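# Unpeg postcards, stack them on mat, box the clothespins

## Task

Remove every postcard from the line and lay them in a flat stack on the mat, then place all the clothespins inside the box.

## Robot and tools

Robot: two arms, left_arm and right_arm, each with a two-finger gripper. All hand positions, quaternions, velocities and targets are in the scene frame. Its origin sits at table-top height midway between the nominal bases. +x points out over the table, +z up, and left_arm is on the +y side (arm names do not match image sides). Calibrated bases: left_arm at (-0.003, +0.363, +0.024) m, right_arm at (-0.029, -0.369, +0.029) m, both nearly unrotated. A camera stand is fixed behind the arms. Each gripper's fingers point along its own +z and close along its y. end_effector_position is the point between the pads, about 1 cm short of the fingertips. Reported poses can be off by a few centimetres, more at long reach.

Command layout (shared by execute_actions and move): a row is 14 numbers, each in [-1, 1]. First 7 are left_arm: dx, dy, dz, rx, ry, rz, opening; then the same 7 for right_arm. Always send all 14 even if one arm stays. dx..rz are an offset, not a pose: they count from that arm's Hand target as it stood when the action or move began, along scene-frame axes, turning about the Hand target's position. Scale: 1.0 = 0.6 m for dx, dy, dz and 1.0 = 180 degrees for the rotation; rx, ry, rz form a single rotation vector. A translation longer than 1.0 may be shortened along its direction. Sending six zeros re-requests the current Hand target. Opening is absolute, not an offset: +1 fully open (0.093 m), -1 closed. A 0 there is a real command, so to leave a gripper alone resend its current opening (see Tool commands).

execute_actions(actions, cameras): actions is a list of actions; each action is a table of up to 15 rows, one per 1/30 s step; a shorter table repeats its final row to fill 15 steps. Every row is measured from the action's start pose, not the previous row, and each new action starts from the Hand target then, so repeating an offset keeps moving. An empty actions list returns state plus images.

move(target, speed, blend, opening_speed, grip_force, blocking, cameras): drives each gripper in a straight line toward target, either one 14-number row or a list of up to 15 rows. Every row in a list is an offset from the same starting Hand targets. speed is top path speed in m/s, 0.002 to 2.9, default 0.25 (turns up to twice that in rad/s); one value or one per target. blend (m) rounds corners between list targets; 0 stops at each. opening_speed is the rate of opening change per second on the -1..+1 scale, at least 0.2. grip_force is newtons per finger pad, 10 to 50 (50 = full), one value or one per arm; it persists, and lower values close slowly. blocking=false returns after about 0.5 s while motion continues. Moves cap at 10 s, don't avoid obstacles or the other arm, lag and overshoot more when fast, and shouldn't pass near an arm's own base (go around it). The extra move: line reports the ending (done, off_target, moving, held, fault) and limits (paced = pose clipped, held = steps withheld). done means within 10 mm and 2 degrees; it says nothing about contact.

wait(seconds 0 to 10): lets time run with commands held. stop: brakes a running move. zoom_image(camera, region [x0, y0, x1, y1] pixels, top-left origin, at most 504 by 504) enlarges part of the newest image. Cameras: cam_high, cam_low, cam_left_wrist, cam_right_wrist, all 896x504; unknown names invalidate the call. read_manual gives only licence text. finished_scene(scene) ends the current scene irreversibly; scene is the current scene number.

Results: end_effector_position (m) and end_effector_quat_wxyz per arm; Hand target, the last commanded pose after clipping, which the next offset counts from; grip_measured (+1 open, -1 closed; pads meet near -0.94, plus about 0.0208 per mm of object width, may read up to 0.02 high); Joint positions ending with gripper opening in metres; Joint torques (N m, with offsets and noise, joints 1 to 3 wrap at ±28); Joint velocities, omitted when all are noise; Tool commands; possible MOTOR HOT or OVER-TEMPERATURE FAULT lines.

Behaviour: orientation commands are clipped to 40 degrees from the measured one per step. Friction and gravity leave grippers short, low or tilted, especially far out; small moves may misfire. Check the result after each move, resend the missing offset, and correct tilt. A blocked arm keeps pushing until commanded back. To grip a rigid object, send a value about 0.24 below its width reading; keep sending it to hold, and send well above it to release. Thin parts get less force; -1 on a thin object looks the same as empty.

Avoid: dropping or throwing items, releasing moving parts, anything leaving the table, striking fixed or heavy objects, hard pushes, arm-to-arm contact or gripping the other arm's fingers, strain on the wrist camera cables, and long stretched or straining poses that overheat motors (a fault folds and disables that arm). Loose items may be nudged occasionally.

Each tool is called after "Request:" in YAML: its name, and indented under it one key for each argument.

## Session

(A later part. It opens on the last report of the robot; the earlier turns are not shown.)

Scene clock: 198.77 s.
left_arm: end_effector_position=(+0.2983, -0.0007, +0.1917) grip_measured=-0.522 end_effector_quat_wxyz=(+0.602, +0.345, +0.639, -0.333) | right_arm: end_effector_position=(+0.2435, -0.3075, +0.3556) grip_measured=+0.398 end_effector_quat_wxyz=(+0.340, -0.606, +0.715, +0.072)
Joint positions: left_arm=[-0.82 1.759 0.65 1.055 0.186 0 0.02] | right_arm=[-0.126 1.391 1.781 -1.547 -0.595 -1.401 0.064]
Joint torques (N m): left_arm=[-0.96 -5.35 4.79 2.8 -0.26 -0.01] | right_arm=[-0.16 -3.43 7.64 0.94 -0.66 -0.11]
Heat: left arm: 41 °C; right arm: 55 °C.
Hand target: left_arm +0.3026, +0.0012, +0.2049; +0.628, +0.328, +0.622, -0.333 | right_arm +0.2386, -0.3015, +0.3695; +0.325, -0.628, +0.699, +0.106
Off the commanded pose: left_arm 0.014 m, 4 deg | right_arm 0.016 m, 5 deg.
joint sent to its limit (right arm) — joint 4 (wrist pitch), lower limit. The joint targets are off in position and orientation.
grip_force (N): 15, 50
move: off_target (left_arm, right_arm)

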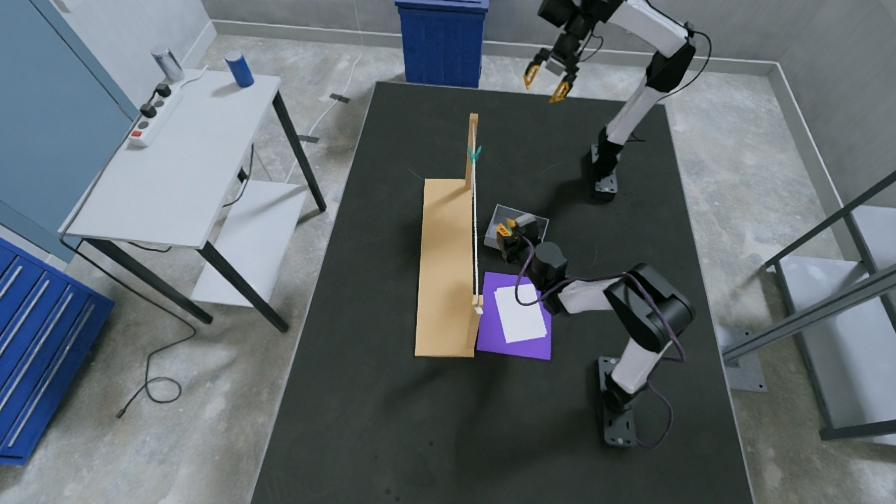

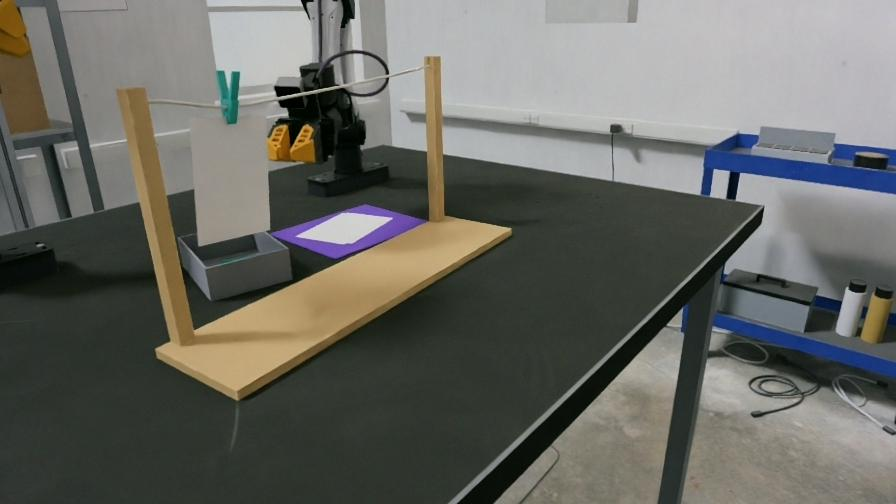

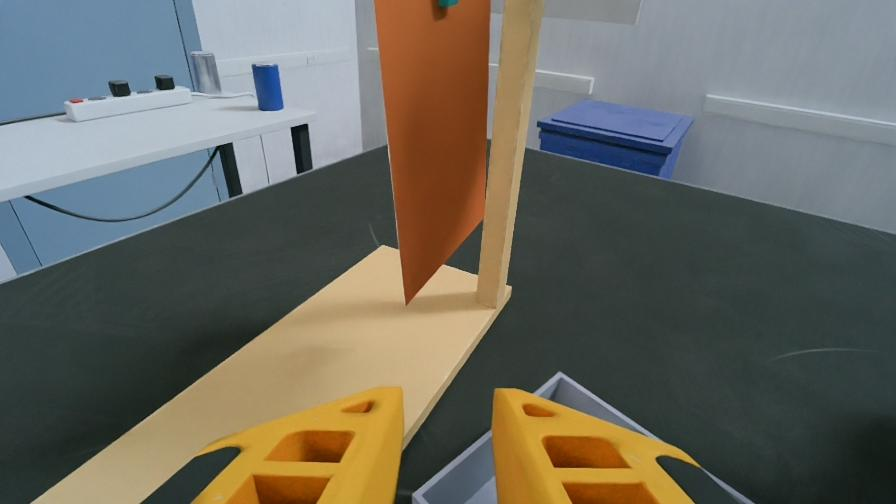

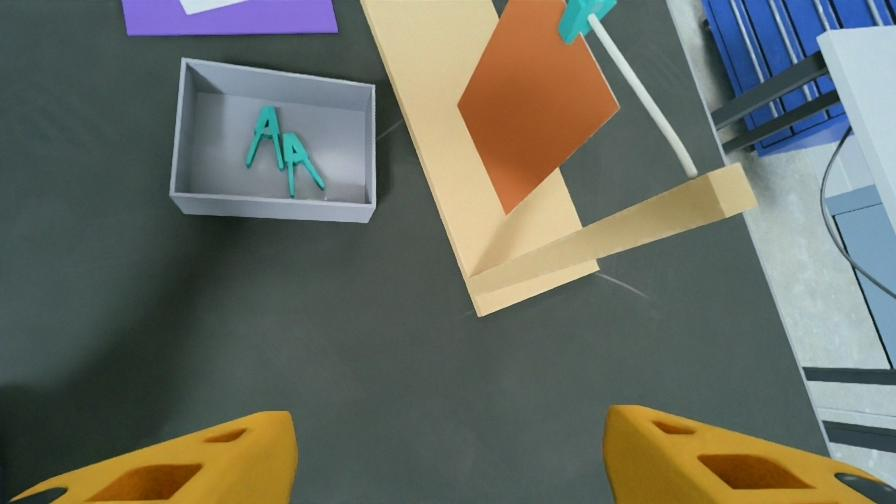

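Request:
move:
  target: [0.076,-0.05,0.01,0,0,0,-0.52,0,0,0,0,0,0,0.4]
  speed: 0.15
  cameras: ["cam_left_wrist"]

Scene clock: 200.17 s.
left_arm: end_effector_position=(+0.3426, -0.0232, +0.2030) grip_measured=-0.522 end_effector_quat_wxyz=(+0.624, +0.331, +0.626, -0.331) | right_arm: end_effector_position=(+0.2435, -0.3075, +0.3556) grip_measured=+0.398 end_effector_quat_wxyz=(+0.340, -0.606, +0.715, +0.072)
Joint positions: left_arm=[-0.784 1.901 0.843 1.056 0.196 -0.002 0.02] | right_arm=[-0.126 1.391 1.781 -1.547 -0.595 -1.401 0.064]
Joint torques (N m): left_arm=[-0.01 -6.57 8.18 1.92 0.02 -0.03] | right_arm=[-0.23 -3.4 7.64 0.93 -0.66 -0.11]
Heat: left arm: 41 °C; right arm: 54 °C.
Hand target: left_arm +0.3482, -0.0288, +0.2109; +0.628, +0.328, +0.622, -0.333 | right_arm +0.2386, -0.3015, +0.3695; +0.325, -0.628, +0.699, +0.106
Off the commanded pose: left_arm 0.011 m, 1 deg | right_arm 0.016 m, 5 deg.
joint sent to its limit (right arm) — joint 4 (wrist pitch), lower limit. The joint targets are off in position and orientation.
grip_force (N): 15, 50
move: off_target (left_arm, right_arm)
Images, in order (width x height): cam_left_wrist 896x504.

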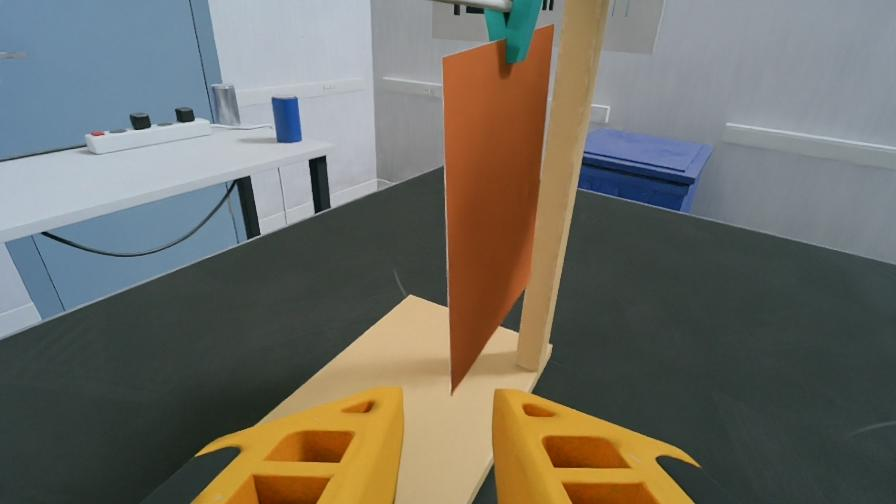

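Request:
move:
  target: [0.07,-0.102,0,0,0,0,-0.52,0,0,0,0,0,0,0.4]
  speed: 0.1
  cameras: ["cam_left_wrist"]

Scene clock: 202.13 s.
left_arm: end_effector_position=(+0.3836, -0.0834, +0.2084) grip_measured=-0.522 end_effector_quat_wxyz=(+0.629, +0.334, +0.615, -0.340) | right_arm: end_effector_position=(+0.2435, -0.3075, +0.3556) grip_measured=+0.398 end_effector_quat_wxyz=(+0.340, -0.606, +0.715, +0.072)
Joint positions: left_arm=[-0.811 2.113 1.18 0.955 0.188 -0.002 0.02] | right_arm=[-0.126 1.391 1.781 -1.547 -0.595 -1.401 0.064]
Joint torques (N m): left_arm=[-0.92 -8.28 9.1 1.66 -0.28 0] | right_arm=[-0.16 -3.44 7.64 0.93 -0.66 -0.11]
Heat: left arm: 41 °C; right arm: 54 °C.
Hand target: left_arm +0.3902, -0.0900, +0.2109; +0.628, +0.328, +0.622, -0.333 | right_arm +0.2386, -0.3015, +0.3695; +0.325, -0.628, +0.699, +0.106
Off the commanded pose: left_arm 0.010 m, 1 deg | right_arm 0.016 m, 5 deg.
joint sent to its limit (right arm) — joint 4 (wrist pitch), lower limit. The joint targets are off in position and orientation.
grip_force (N): 15, 50
move: off_target (right_arm)
Images, in order (width x height): cam_left_wrist 896x504.

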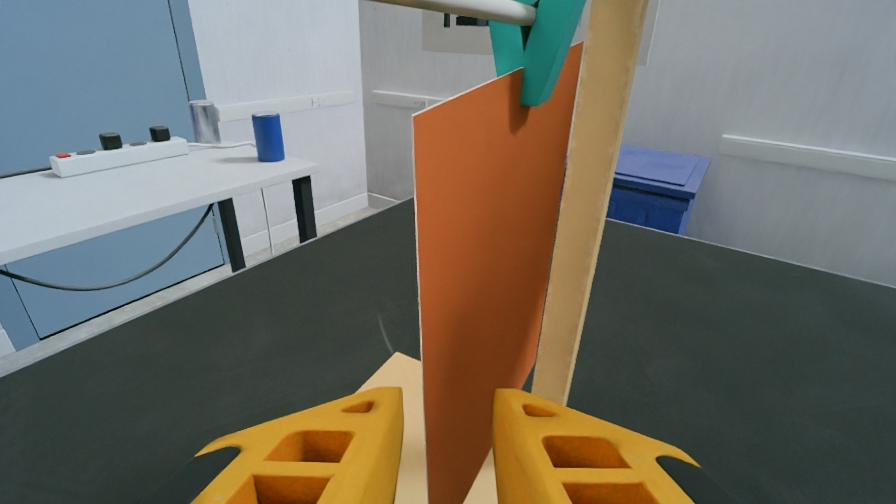

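Request:
move:
  target: [0.022,-0.012,0,0,0,0,-0.52,0,0,0,0,0,0,0.4]
  speed: 0.1
  cameras: ["cam_left_wrist"]

Scene clock: 203.43 s.
left_arm: end_effector_position=(+0.3936, -0.0938, +0.2083) grip_measured=-0.522 end_effector_quat_wxyz=(+0.629, +0.334, +0.615, -0.340) | right_arm: end_effector_position=(+0.2435, -0.3075, +0.3556) grip_measured=+0.398 end_effector_quat_wxyz=(+0.340, -0.606, +0.715, +0.072)
Joint positions: left_arm=[-0.811 2.156 1.254 0.924 0.188 -0.002 0.02] | right_arm=[-0.126 1.391 1.781 -1.547 -0.595 -1.401 0.064]
Joint torques (N m): left_arm=[-0.06 -8.66 9.26 1.67 -0.16 -0.02] | right_arm=[-0.17 -3.41 7.68 0.93 -0.67 -0.11]
Heat: left arm: 41 °C; right arm: 53 °C.
Hand target: left_arm +0.4034, -0.0972, +0.2109; +0.628, +0.328, +0.622, -0.333 | right_arm +0.2386, -0.3015, +0.3695; +0.325, -0.628, +0.699, +0.106
Off the commanded pose: left_arm 0.011 m, 1 deg | right_arm 0.016 m, 5 deg.
joint sent to its limit (right arm) — joint 4 (wrist pitch), lower limit. The joint targets are off in position and orientation.
grip_force (N): 15, 50
move: off_target (left_arm, right_arm)
Images, in order (width x height): cam_left_wrist 896x504.

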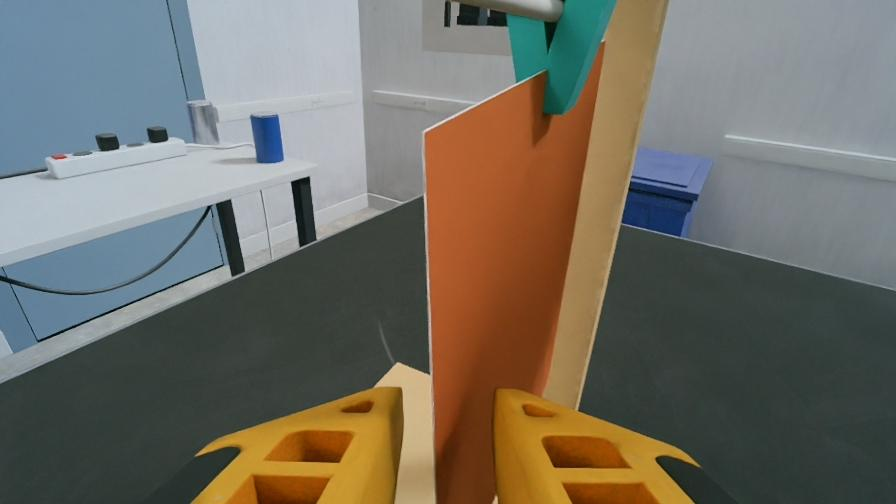

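Request:
move:
  target:
    - [0.011,-0.013,0,0,0,0,-0.52,0,0,0,0,0,0,0.4]
    - [0.011,-0.013,0,0,0,0,-1,0,0,0,0,0,0,0.4]
  speed: 0.1
  cameras: ["cam_left_wrist","cam_low"]

Scene clock: 207.83 s.
left_arm: end_effector_position=(+0.3984, -0.1043, +0.2111) grip_measured=-0.959 end_effector_quat_wxyz=(+0.632, +0.338, +0.610, -0.339) | right_arm: end_effector_position=(+0.2435, -0.3075, +0.3556) grip_measured=+0.398 end_effector_quat_wxyz=(+0.340, -0.606, +0.715, +0.072)
Joint positions: left_arm=[-0.817 2.187 1.314 0.901 0.188 0.009 0] | right_arm=[-0.126 1.391 1.781 -1.547 -0.595 -1.401 0.064]
Joint torques (N m): left_arm=[-0.23 -8.88 8.96 1.67 -0.18 -0.03] | right_arm=[-0.17 -3.41 7.65 0.94 -0.66 -0.1]
Heat: left arm: 42 °C; right arm: 51 °C.
Hand target: left_arm +0.4100, -0.1050, +0.2109; +0.628, +0.328, +0.622, -0.333 | right_arm +0.2386, -0.3015, +0.3695; +0.325, -0.628, +0.699, +0.106
Off the commanded pose: left_arm 0.012 m, 2 deg | right_arm 0.016 m, 5 deg.
joint sent to its limit (right arm) — joint 4 (wrist pitch), lower limit. The joint targets are off in position and orientation.
grip_force (N): 15, 50
move: off_target (left_arm, right_arm)
Images, in order (width x height): cam_low 896x504, cam_left_wrist 896x504.

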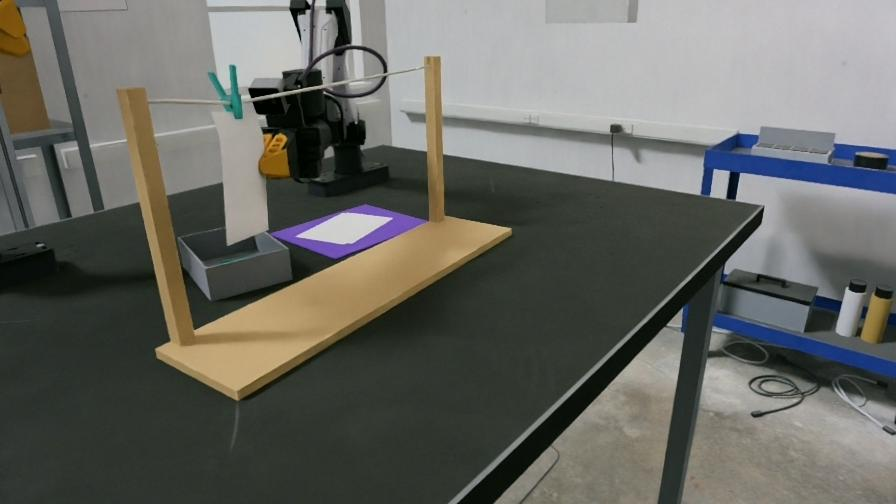

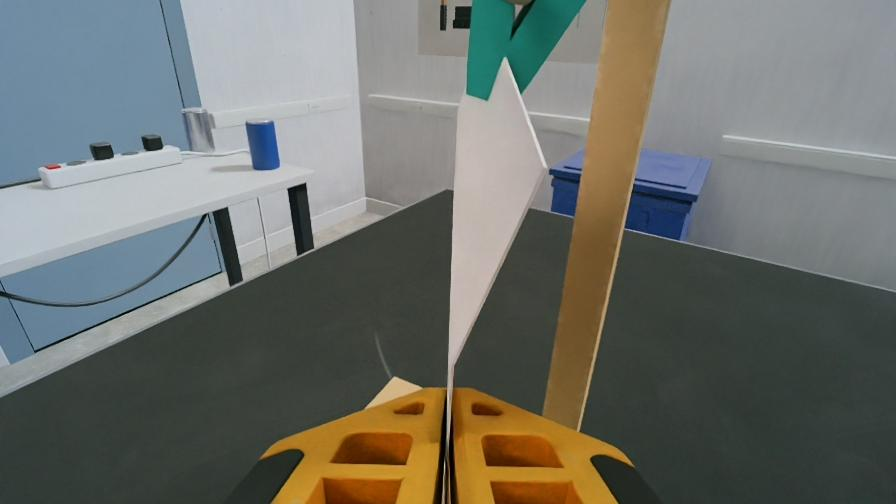

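Request:
move:
  target: [-0.025,0.0,0,0,0,-0.0556,-1,0,0,0,0,0,0,0.4]
  speed: 0.08
  cameras: ["all"]

Scene clock: 209.87 s.
left_arm: end_effector_position=(+0.3834, -0.1078, +0.2105) grip_measured=-0.963 end_effector_quat_wxyz=(+0.599, +0.386, +0.582, -0.392) | right_arm: end_effector_position=(+0.2435, -0.3075, +0.3556) grip_measured=+0.398 end_effector_quat_wxyz=(+0.340, -0.606, +0.715, +0.072)
Joint positions: left_arm=[-0.786 2.187 1.314 0.9 0.386 -0.004 0] | right_arm=[-0.126 1.391 1.781 -1.547 -0.595 -1.401 0.064]
Joint torques (N m): left_arm=[0.42 -9.42 7.95 1.69 0 -0.03] | right_arm=[-0.17 -3.44 7.62 0.94 -0.65 -0.11]
Heat: left arm: 42 °C; right arm: 51 °C.
Hand target: left_arm +0.3950, -0.1050, +0.2109; +0.597, +0.381, +0.591, -0.387 | right_arm +0.2386, -0.3015, +0.3695; +0.325, -0.628, +0.699, +0.106
Off the commanded pose: left_arm 0.012 m, 1 deg | right_arm 0.016 m, 5 deg.
joint sent to its limit (right arm) — joint 4 (wrist pitch), lower limit. The joint targets are off in position and orientation.
grip_force (N): 15, 50
move: off_target (left_arm, right_arm)

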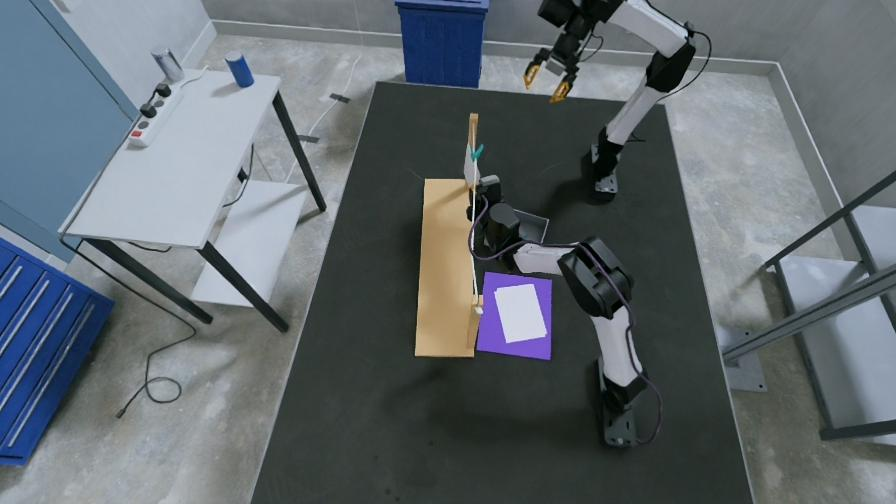

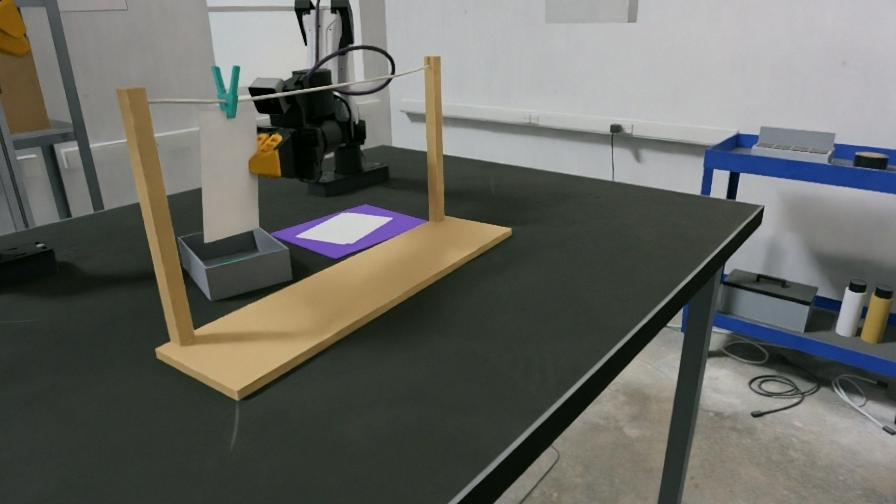

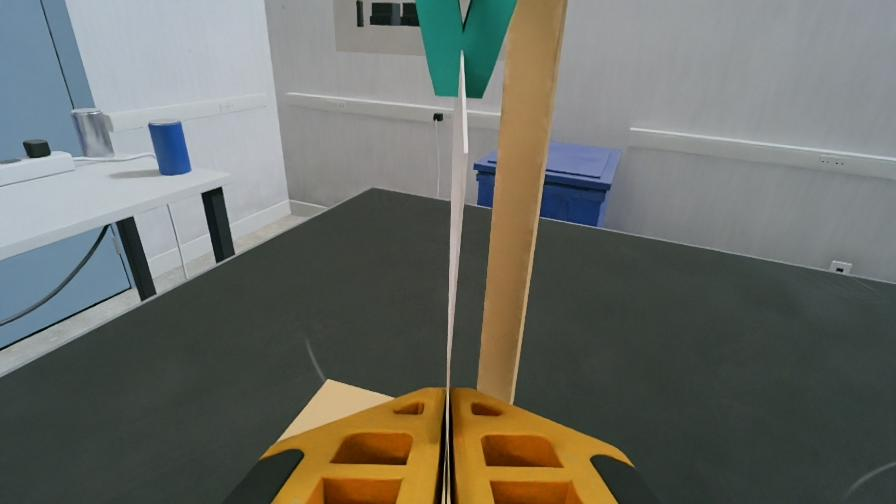

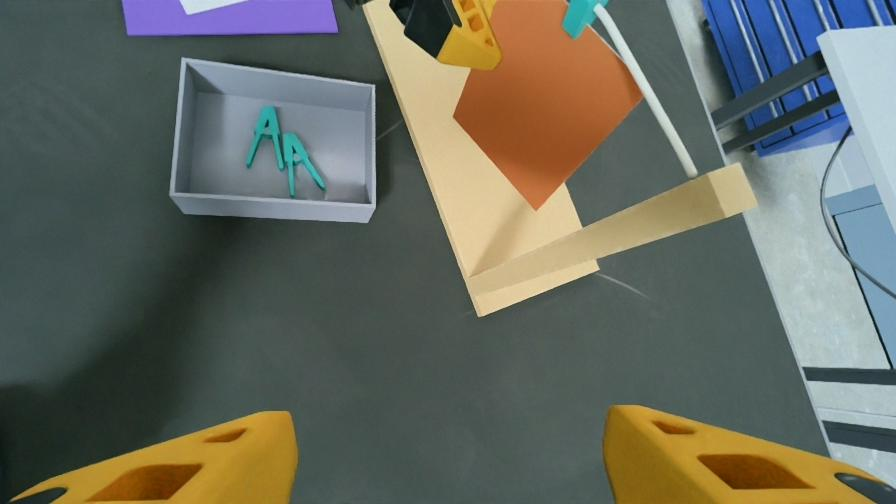

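Request:
move:
  target: [0,0,0,0,0,0,-1,0.21,0.16,0.06,0.034,-0.004,0.1085,0.4]
  speed: 0.2
  cameras: ["cam_right_wrist","cam_high","cam_low"]

Scene clock: 212.63 s.
left_arm: end_effector_position=(+0.3832, -0.1079, +0.2105) grip_measured=-0.963 end_effector_quat_wxyz=(+0.599, +0.387, +0.581, -0.393) | right_arm: end_effector_position=(+0.3717, -0.2084, +0.3896) grip_measured=+0.398 end_effector_quat_wxyz=(-0.414, +0.681, -0.588, -0.139)
Joint positions: left_arm=[-0.786 2.187 1.314 0.9 0.387 -0.004 0] | right_arm=[0.106 2.011 2.54 -1.554 -0.762 -1.386 0.064]
Joint torques (N m): left_arm=[0.42 -9.43 8.01 1.67 -0.01 -0.02] | right_arm=[0.42 -8.43 7.1 1.18 -0.72 0.16]
Heat: left arm: 43 °C; right arm: 50 °C.
Hand target: left_arm +0.3950, -0.1050, +0.2109; +0.597, +0.381, +0.591, -0.387 | right_arm +0.3646, -0.2055, +0.4055; -0.339, +0.720, -0.574, -0.193
Off the commanded pose: left_arm 0.012 m, 1 deg | right_arm 0.018 m, 12 deg.
joint sent to its limit (right arm) — joint 4 (wrist pitch), lower limit. The joint targets are off in position and orientation.
grip_force (N): 15, 50
move: off_target (left_arm, right_arm)
Images, in order (width x height): cam_high 896x504, cam_low 896x504, cam_right_wrist 896x504.

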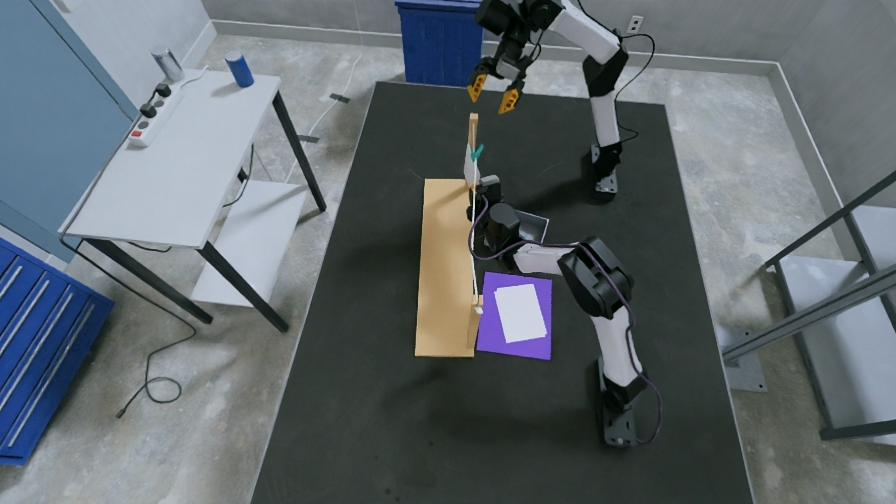

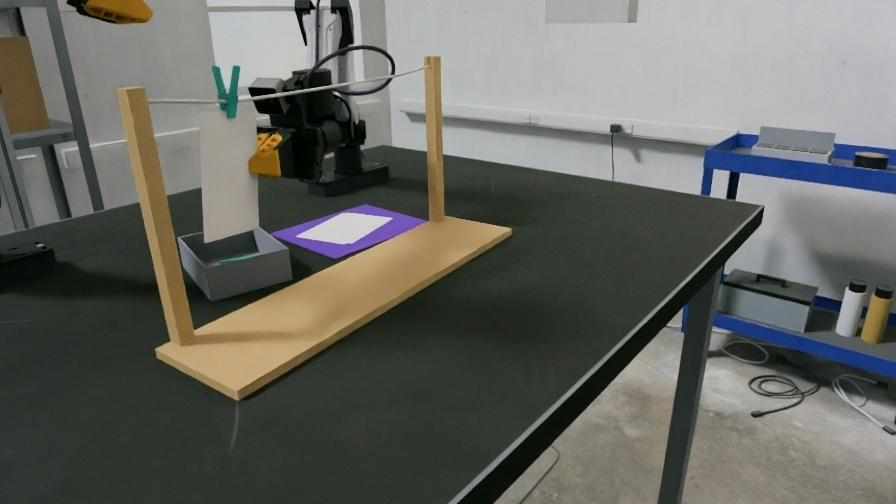

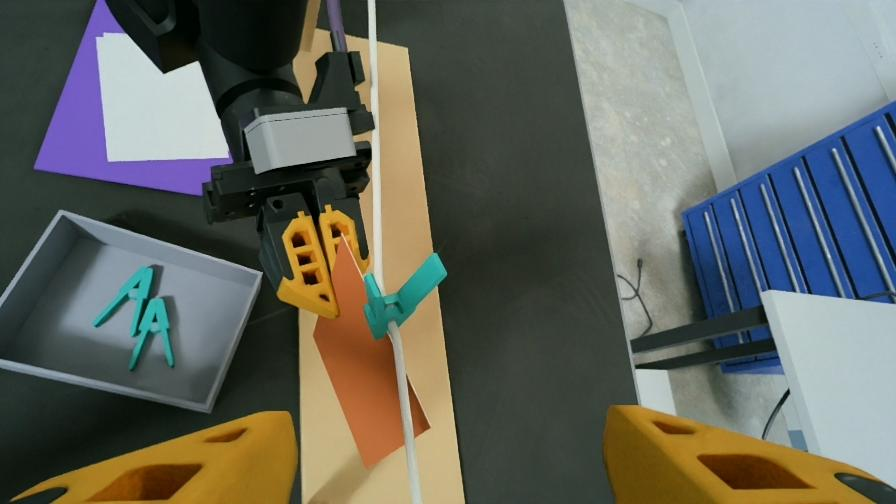

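Request:
move:
  target: [0,0,0,0,0,0,-1,0.013,0.055,-0.07,0,0,0,0.4]
  speed: 0.1
  cameras: ["cam_right_wrist","cam_low"]

Scene clock: 214.73 s.
left_arm: end_effector_position=(+0.3832, -0.1079, +0.2105) grip_measured=-0.963 end_effector_quat_wxyz=(+0.599, +0.387, +0.581, -0.393) | right_arm: end_effector_position=(+0.3749, -0.1704, +0.3561) grip_measured=+0.398 end_effector_quat_wxyz=(-0.379, +0.702, -0.575, -0.181)
Joint positions: left_arm=[-0.786 2.187 1.314 0.9 0.387 -0.004 0] | right_arm=[0.194 2.094 2.54 -1.554 -0.762 -1.386 0.064]
Joint torques (N m): left_arm=[0.46 -9.44 8.02 1.68 0.01 -0.04] | right_arm=[0.58 -9.03 6.27 1.06 -0.23 0.11]
Heat: left arm: 43 °C; right arm: 50 °C.
Hand target: left_arm +0.3950, -0.1050, +0.2109; +0.597, +0.381, +0.591, -0.387 | right_arm +0.3724, -0.1725, +0.3635; -0.339, +0.720, -0.574, -0.193
Off the commanded pose: left_arm 0.012 m, 1 deg | right_arm 0.008 m, 5 deg.
joint sent to its limit (right arm) — joint 4 (wrist pitch), lower limit. The joint targets are off in position and orientation.
grip_force (N): 15, 50
move: off_target (left_arm, right_arm)
Images, in order (width x height): cam_low 896x504, cam_right_wrist 896x504.

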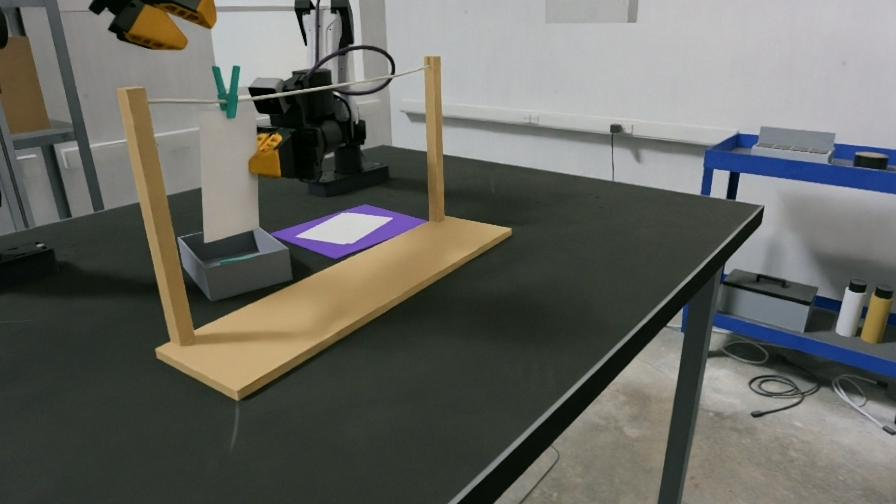

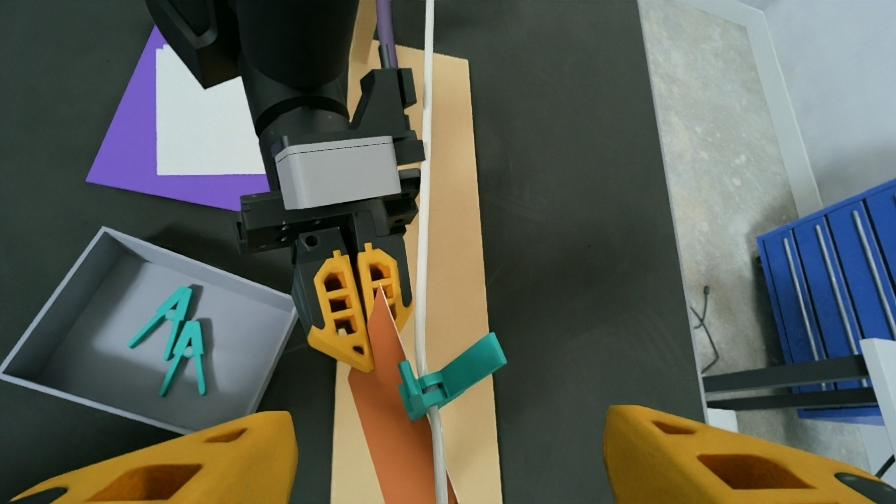

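Request:
move:
  target: [0,0,0,0,0,0,-1,0.017,0.037,-0.053,0,0,0,0.4]
  speed: 0.08
  cameras: ["cam_right_wrist","cam_low"]

Scene clock: 216.07 s.
left_arm: end_effector_position=(+0.3832, -0.1079, +0.2105) grip_measured=-0.963 end_effector_quat_wxyz=(+0.599, +0.387, +0.581, -0.393) | right_arm: end_effector_position=(+0.3833, -0.1470, +0.3203) grip_measured=+0.398 end_effector_quat_wxyz=(-0.344, +0.714, -0.575, -0.203)
Joint positions: left_arm=[-0.786 2.187 1.314 0.9 0.387 -0.004 0] | right_arm=[0.246 2.186 2.559 -1.554 -0.744 -1.386 0.064]
Joint torques (N m): left_arm=[0.47 -9.47 7.99 1.67 0 -0.03] | right_arm=[0.44 -9.91 7.84 0.94 -0.15 0.05]
Heat: left arm: 43 °C; right arm: 49 °C.
Hand target: left_arm +0.3950, -0.1050, +0.2109; +0.597, +0.381, +0.591, -0.387 | right_arm +0.3826, -0.1503, +0.3317; -0.339, +0.720, -0.574, -0.193
Off the commanded pose: left_arm 0.012 m, 1 deg | right_arm 0.012 m, 1 deg.
joint sent to its limit (right arm) — joint 4 (wrist pitch), lower limit. The joint targets are off in position, not in orientation.
grip_force (N): 15, 50
move: off_target (left_arm, right_arm)
Images, in order (width x height): cam_low 896x504, cam_right_wrist 896x504.

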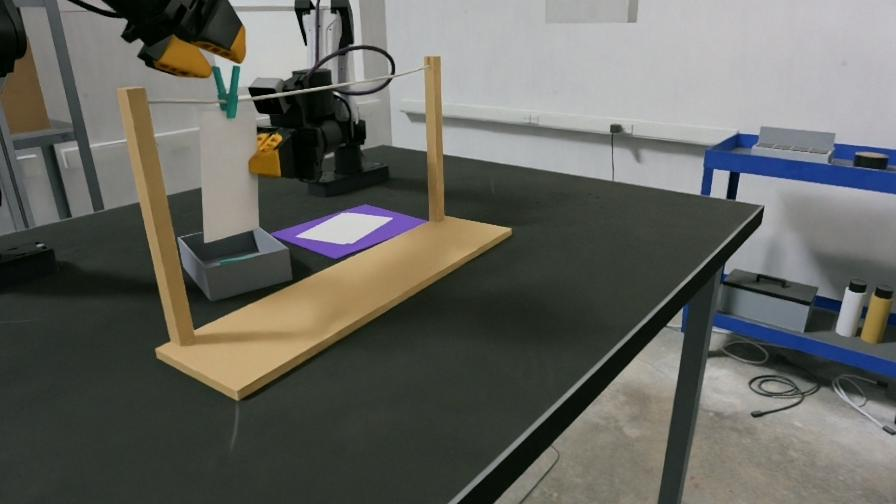

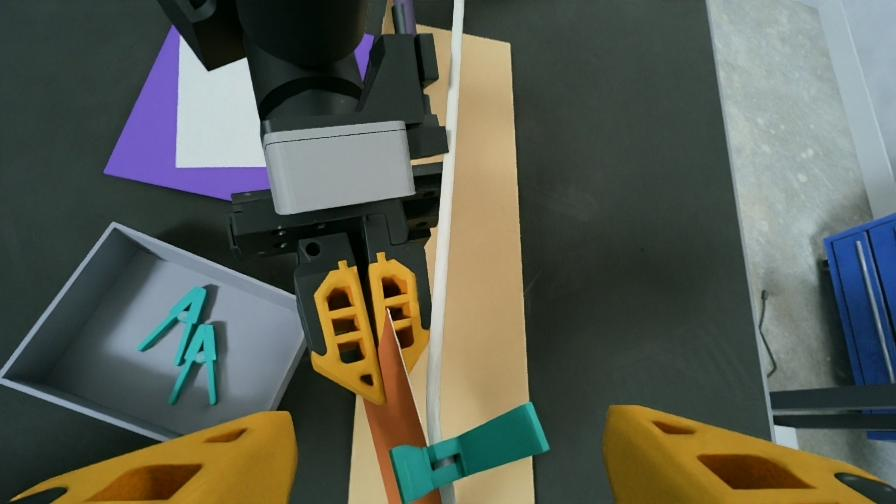

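Request:
move:
  target:
    - [0,0,0,0,0,0,-1,0.01,0.0,-0.003,0,0,0,0.4]
    - [0,0,0,0,0,0,-1,0.01,0.0,-0.003,0,0,0,-1]
  speed: 0.08
  opening_speed: 0.6
  cameras: ["cam_right_wrist","cam_low","cam_left_wrist"]

Scene clock: 220.20 s.
left_arm: end_effector_position=(+0.3829, -0.1080, +0.2105) grip_measured=-0.963 end_effector_quat_wxyz=(+0.598, +0.387, +0.581, -0.393) | right_arm: end_effector_position=(+0.3881, -0.1458, +0.3200) grip_measured=-0.754 end_effector_quat_wxyz=(-0.348, +0.715, -0.572, -0.200)
Joint positions: left_arm=[-0.786 2.187 1.314 0.9 0.389 -0.004 0] | right_arm=[0.246 2.208 2.591 -1.554 -0.744 -1.386 0.009]
Joint torques (N m): left_arm=[0.46 -9.42 7.98 1.69 -0.03 -0.02] | right_arm=[0.18 -9.84 7.77 0.97 -0.17 0.07]
Heat: left arm: 43 °C; right arm: 49 °C.
Hand target: left_arm +0.3950, -0.1050, +0.2109; +0.597, +0.381, +0.591, -0.387 | right_arm +0.3886, -0.1503, +0.3299; -0.339, +0.720, -0.574, -0.193
Off the commanded pose: left_arm 0.012 m, 2 deg | right_arm 0.011 m, 1 deg.
joint sent to its limit (right arm) — joint 4 (wrist pitch), lower limit. The joint targets are off in position, not in orientation.
grip_force (N): 15, 50
move: off_target (left_arm, right_arm); target 2's new opening was sent with right_arm's hand 0.011 m and 1 deg from that target
Images, in order (width x height): cam_low 896x504, cam_left_wrist 896x504, cam_right_wrist 896x504.

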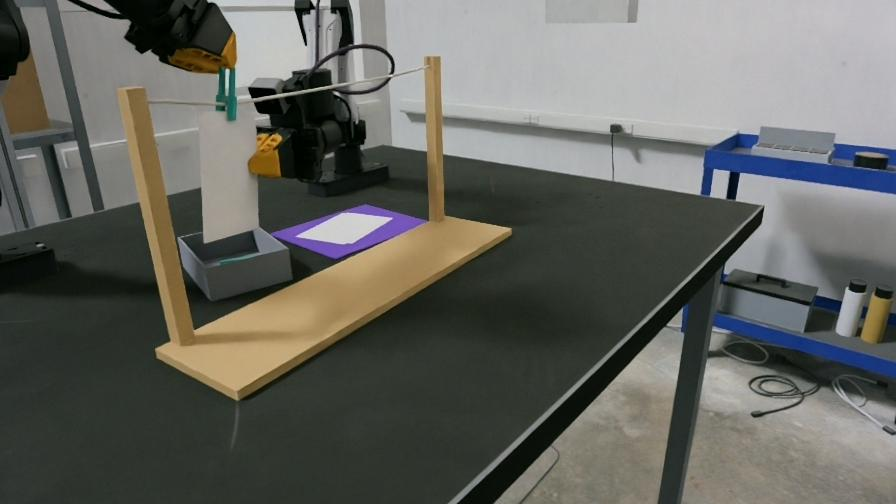

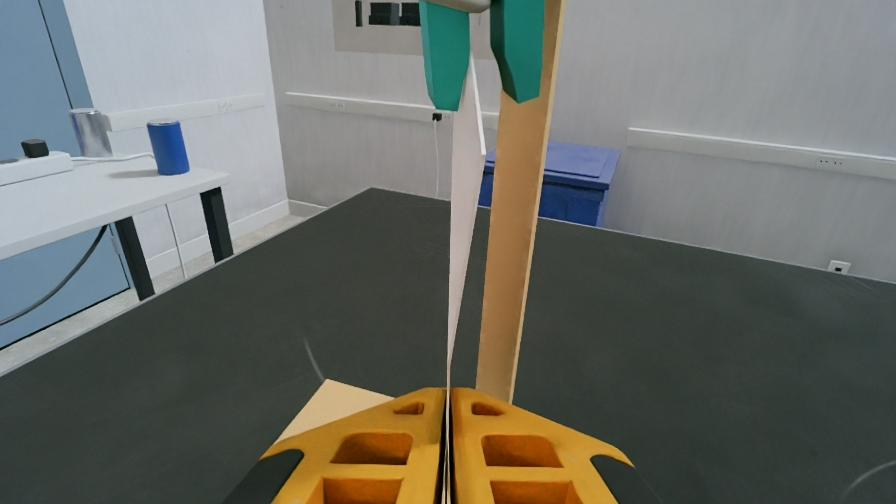

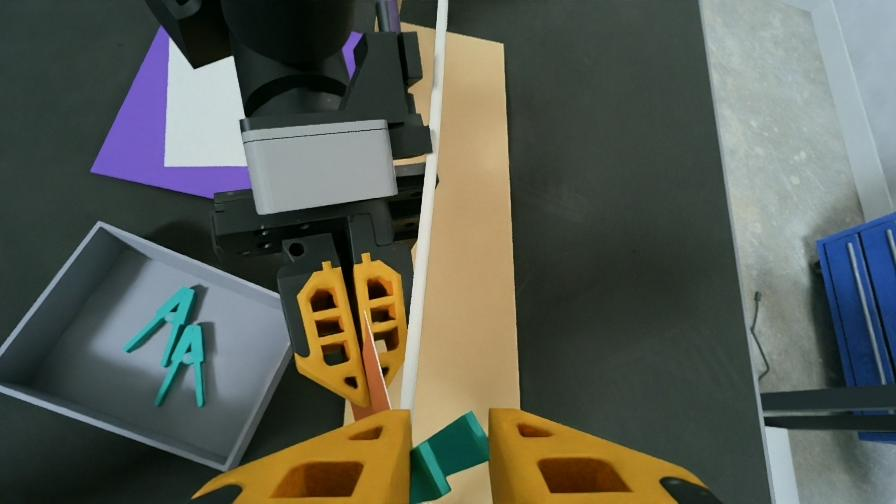

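Request:
move:
  target:
    - [0.004,0,-0.09,0,0,0,-1,0,0,0,0,0,0,-1]
    - [-0.12,0.02,-0.09,0,0,0,-1,0,0,0,0,0,0,-1]
  speed: 0.1
  blend: 0.01
  cameras: ["cam_right_wrist","cam_low","cam_left_wrist"]

Scene clock: 222.47 s.
left_arm: end_effector_position=(+0.3193, -0.0961, +0.1154) grip_measured=-0.964 end_effector_quat_wxyz=(+0.551, +0.400, +0.624, -0.383) | right_arm: end_effector_position=(+0.3881, -0.1458, +0.3195) grip_measured=-0.766 end_effector_quat_wxyz=(-0.347, +0.715, -0.573, -0.201)
Joint positions: left_arm=[-0.875 2.228 1.026 1.098 0.306 -0.005 0] | right_arm=[0.246 2.208 2.589 -1.554 -0.744 -1.386 0.008]
Joint torques (N m): left_arm=[-0.66 -13 3.81 2.8 -0.23 0.01] | right_arm=[0.21 -9.87 7.72 0.96 -0.17 0.07]
Heat: left arm: 43 °C; right arm: 49 °C.
Hand target: left_arm +0.3230, -0.0930, +0.1569; +0.597, +0.381, +0.591, -0.387 | right_arm +0.3886, -0.1503, +0.3299; -0.339, +0.720, -0.574, -0.193
Off the commanded pose: left_arm 0.042 m, 7 deg | right_arm 0.011 m, 1 deg.
joint sent to its limit (right arm) — joint 4 (wrist pitch), lower limit. The joint targets are off in position, not in orientation.
grip_force (N): 15, 50
move: off_target (left_arm, right_arm)
Images, in order (width x height): cam_low 896x504, cam_left_wrist 896x504, cam_right_wrist 896x504.

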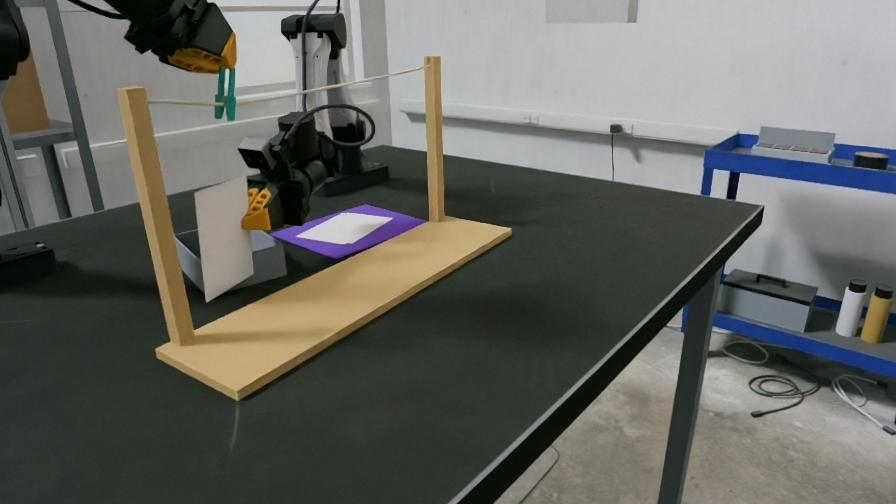

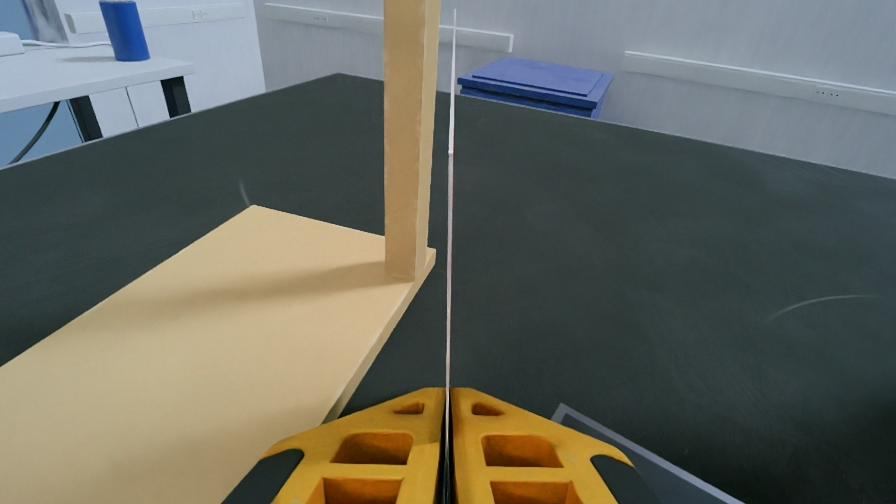

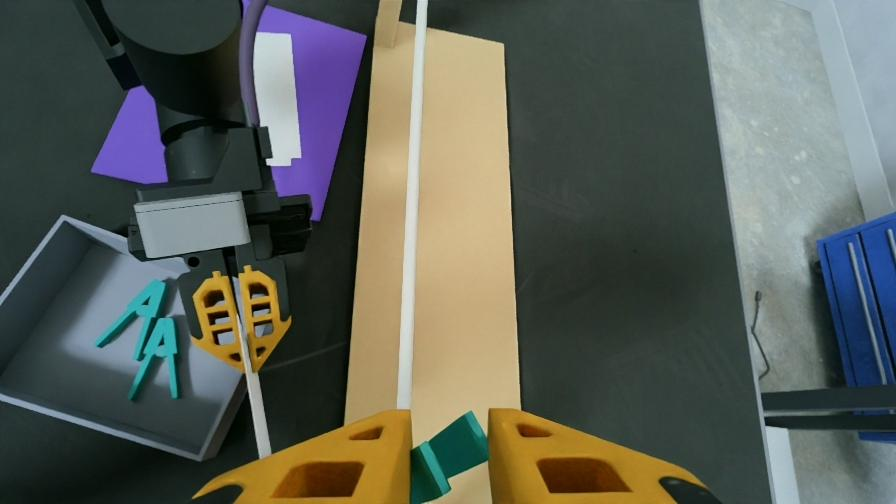

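Request:
move:
  target:
    - [-0.12,0.16,0.1,0,0,0,-1,0,0,0,0,0,-0.09,-1]
    - [-0.2,0.25,0.16,0,0,0,-1,0,0,0.07,0,0,-0.09,-1]
  speed: 0.1
  cameras: ["cam_right_wrist","cam_low","cam_left_wrist"]

Scene clock: 226.80 s.
left_arm: end_effector_position=(+0.2006, +0.0519, +0.2587) grip_measured=-0.964 end_effector_quat_wxyz=(+0.603, +0.383, +0.578, -0.394) | right_arm: end_effector_position=(+0.3923, -0.1469, +0.3641) grip_measured=-0.766 end_effector_quat_wxyz=(-0.365, +0.635, -0.664, -0.149)
Joint positions: left_arm=[-0.861 1.182 0.386 0.837 0.308 -0.007 0] | right_arm=[0.287 2.175 2.737 -1.531 -0.583 -1.051 0.008]
Joint torques (N m): left_arm=[0.23 -4.01 5.37 1.67 0 0.02] | right_arm=[0.62 -9.21 7.19 1.22 -0.08 0.11]
Heat: left arm: 43 °C; right arm: 49 °C.
Hand target: left_arm +0.2030, +0.0570, +0.2529; +0.597, +0.381, +0.591, -0.387 | right_arm +0.3886, -0.1503, +0.3719; -0.363, +0.632, -0.670, -0.143
Off the commanded pose: left_arm 0.008 m, 2 deg | right_arm 0.009 m, 1 deg.
grip_force (N): 15, 50
move: done
Images, in order (width x height): cam_low 896x504, cam_left_wrist 896x504, cam_right_wrist 896x504.

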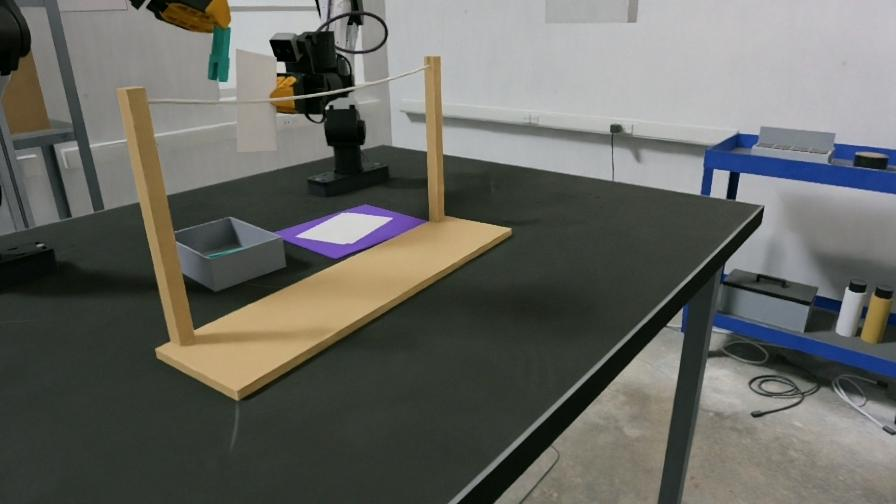

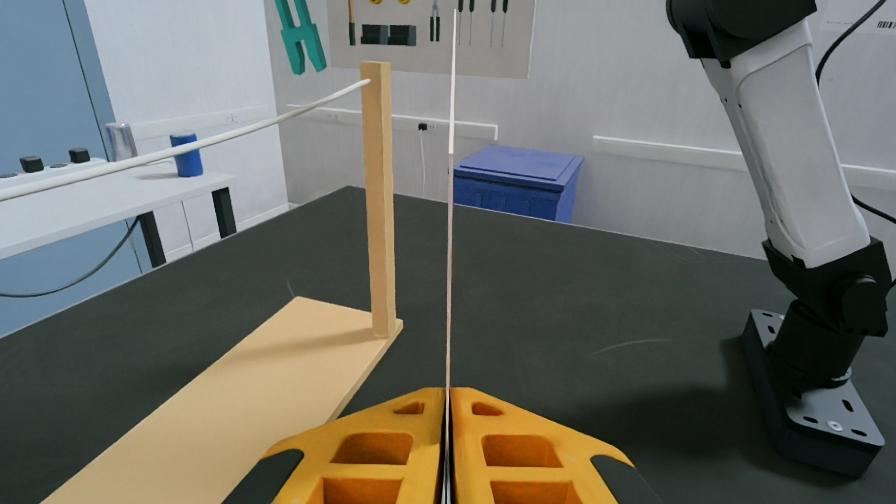

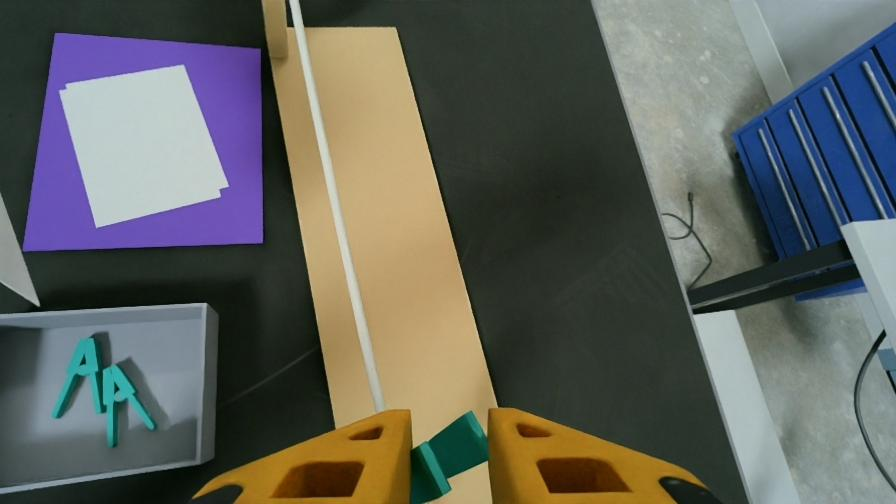

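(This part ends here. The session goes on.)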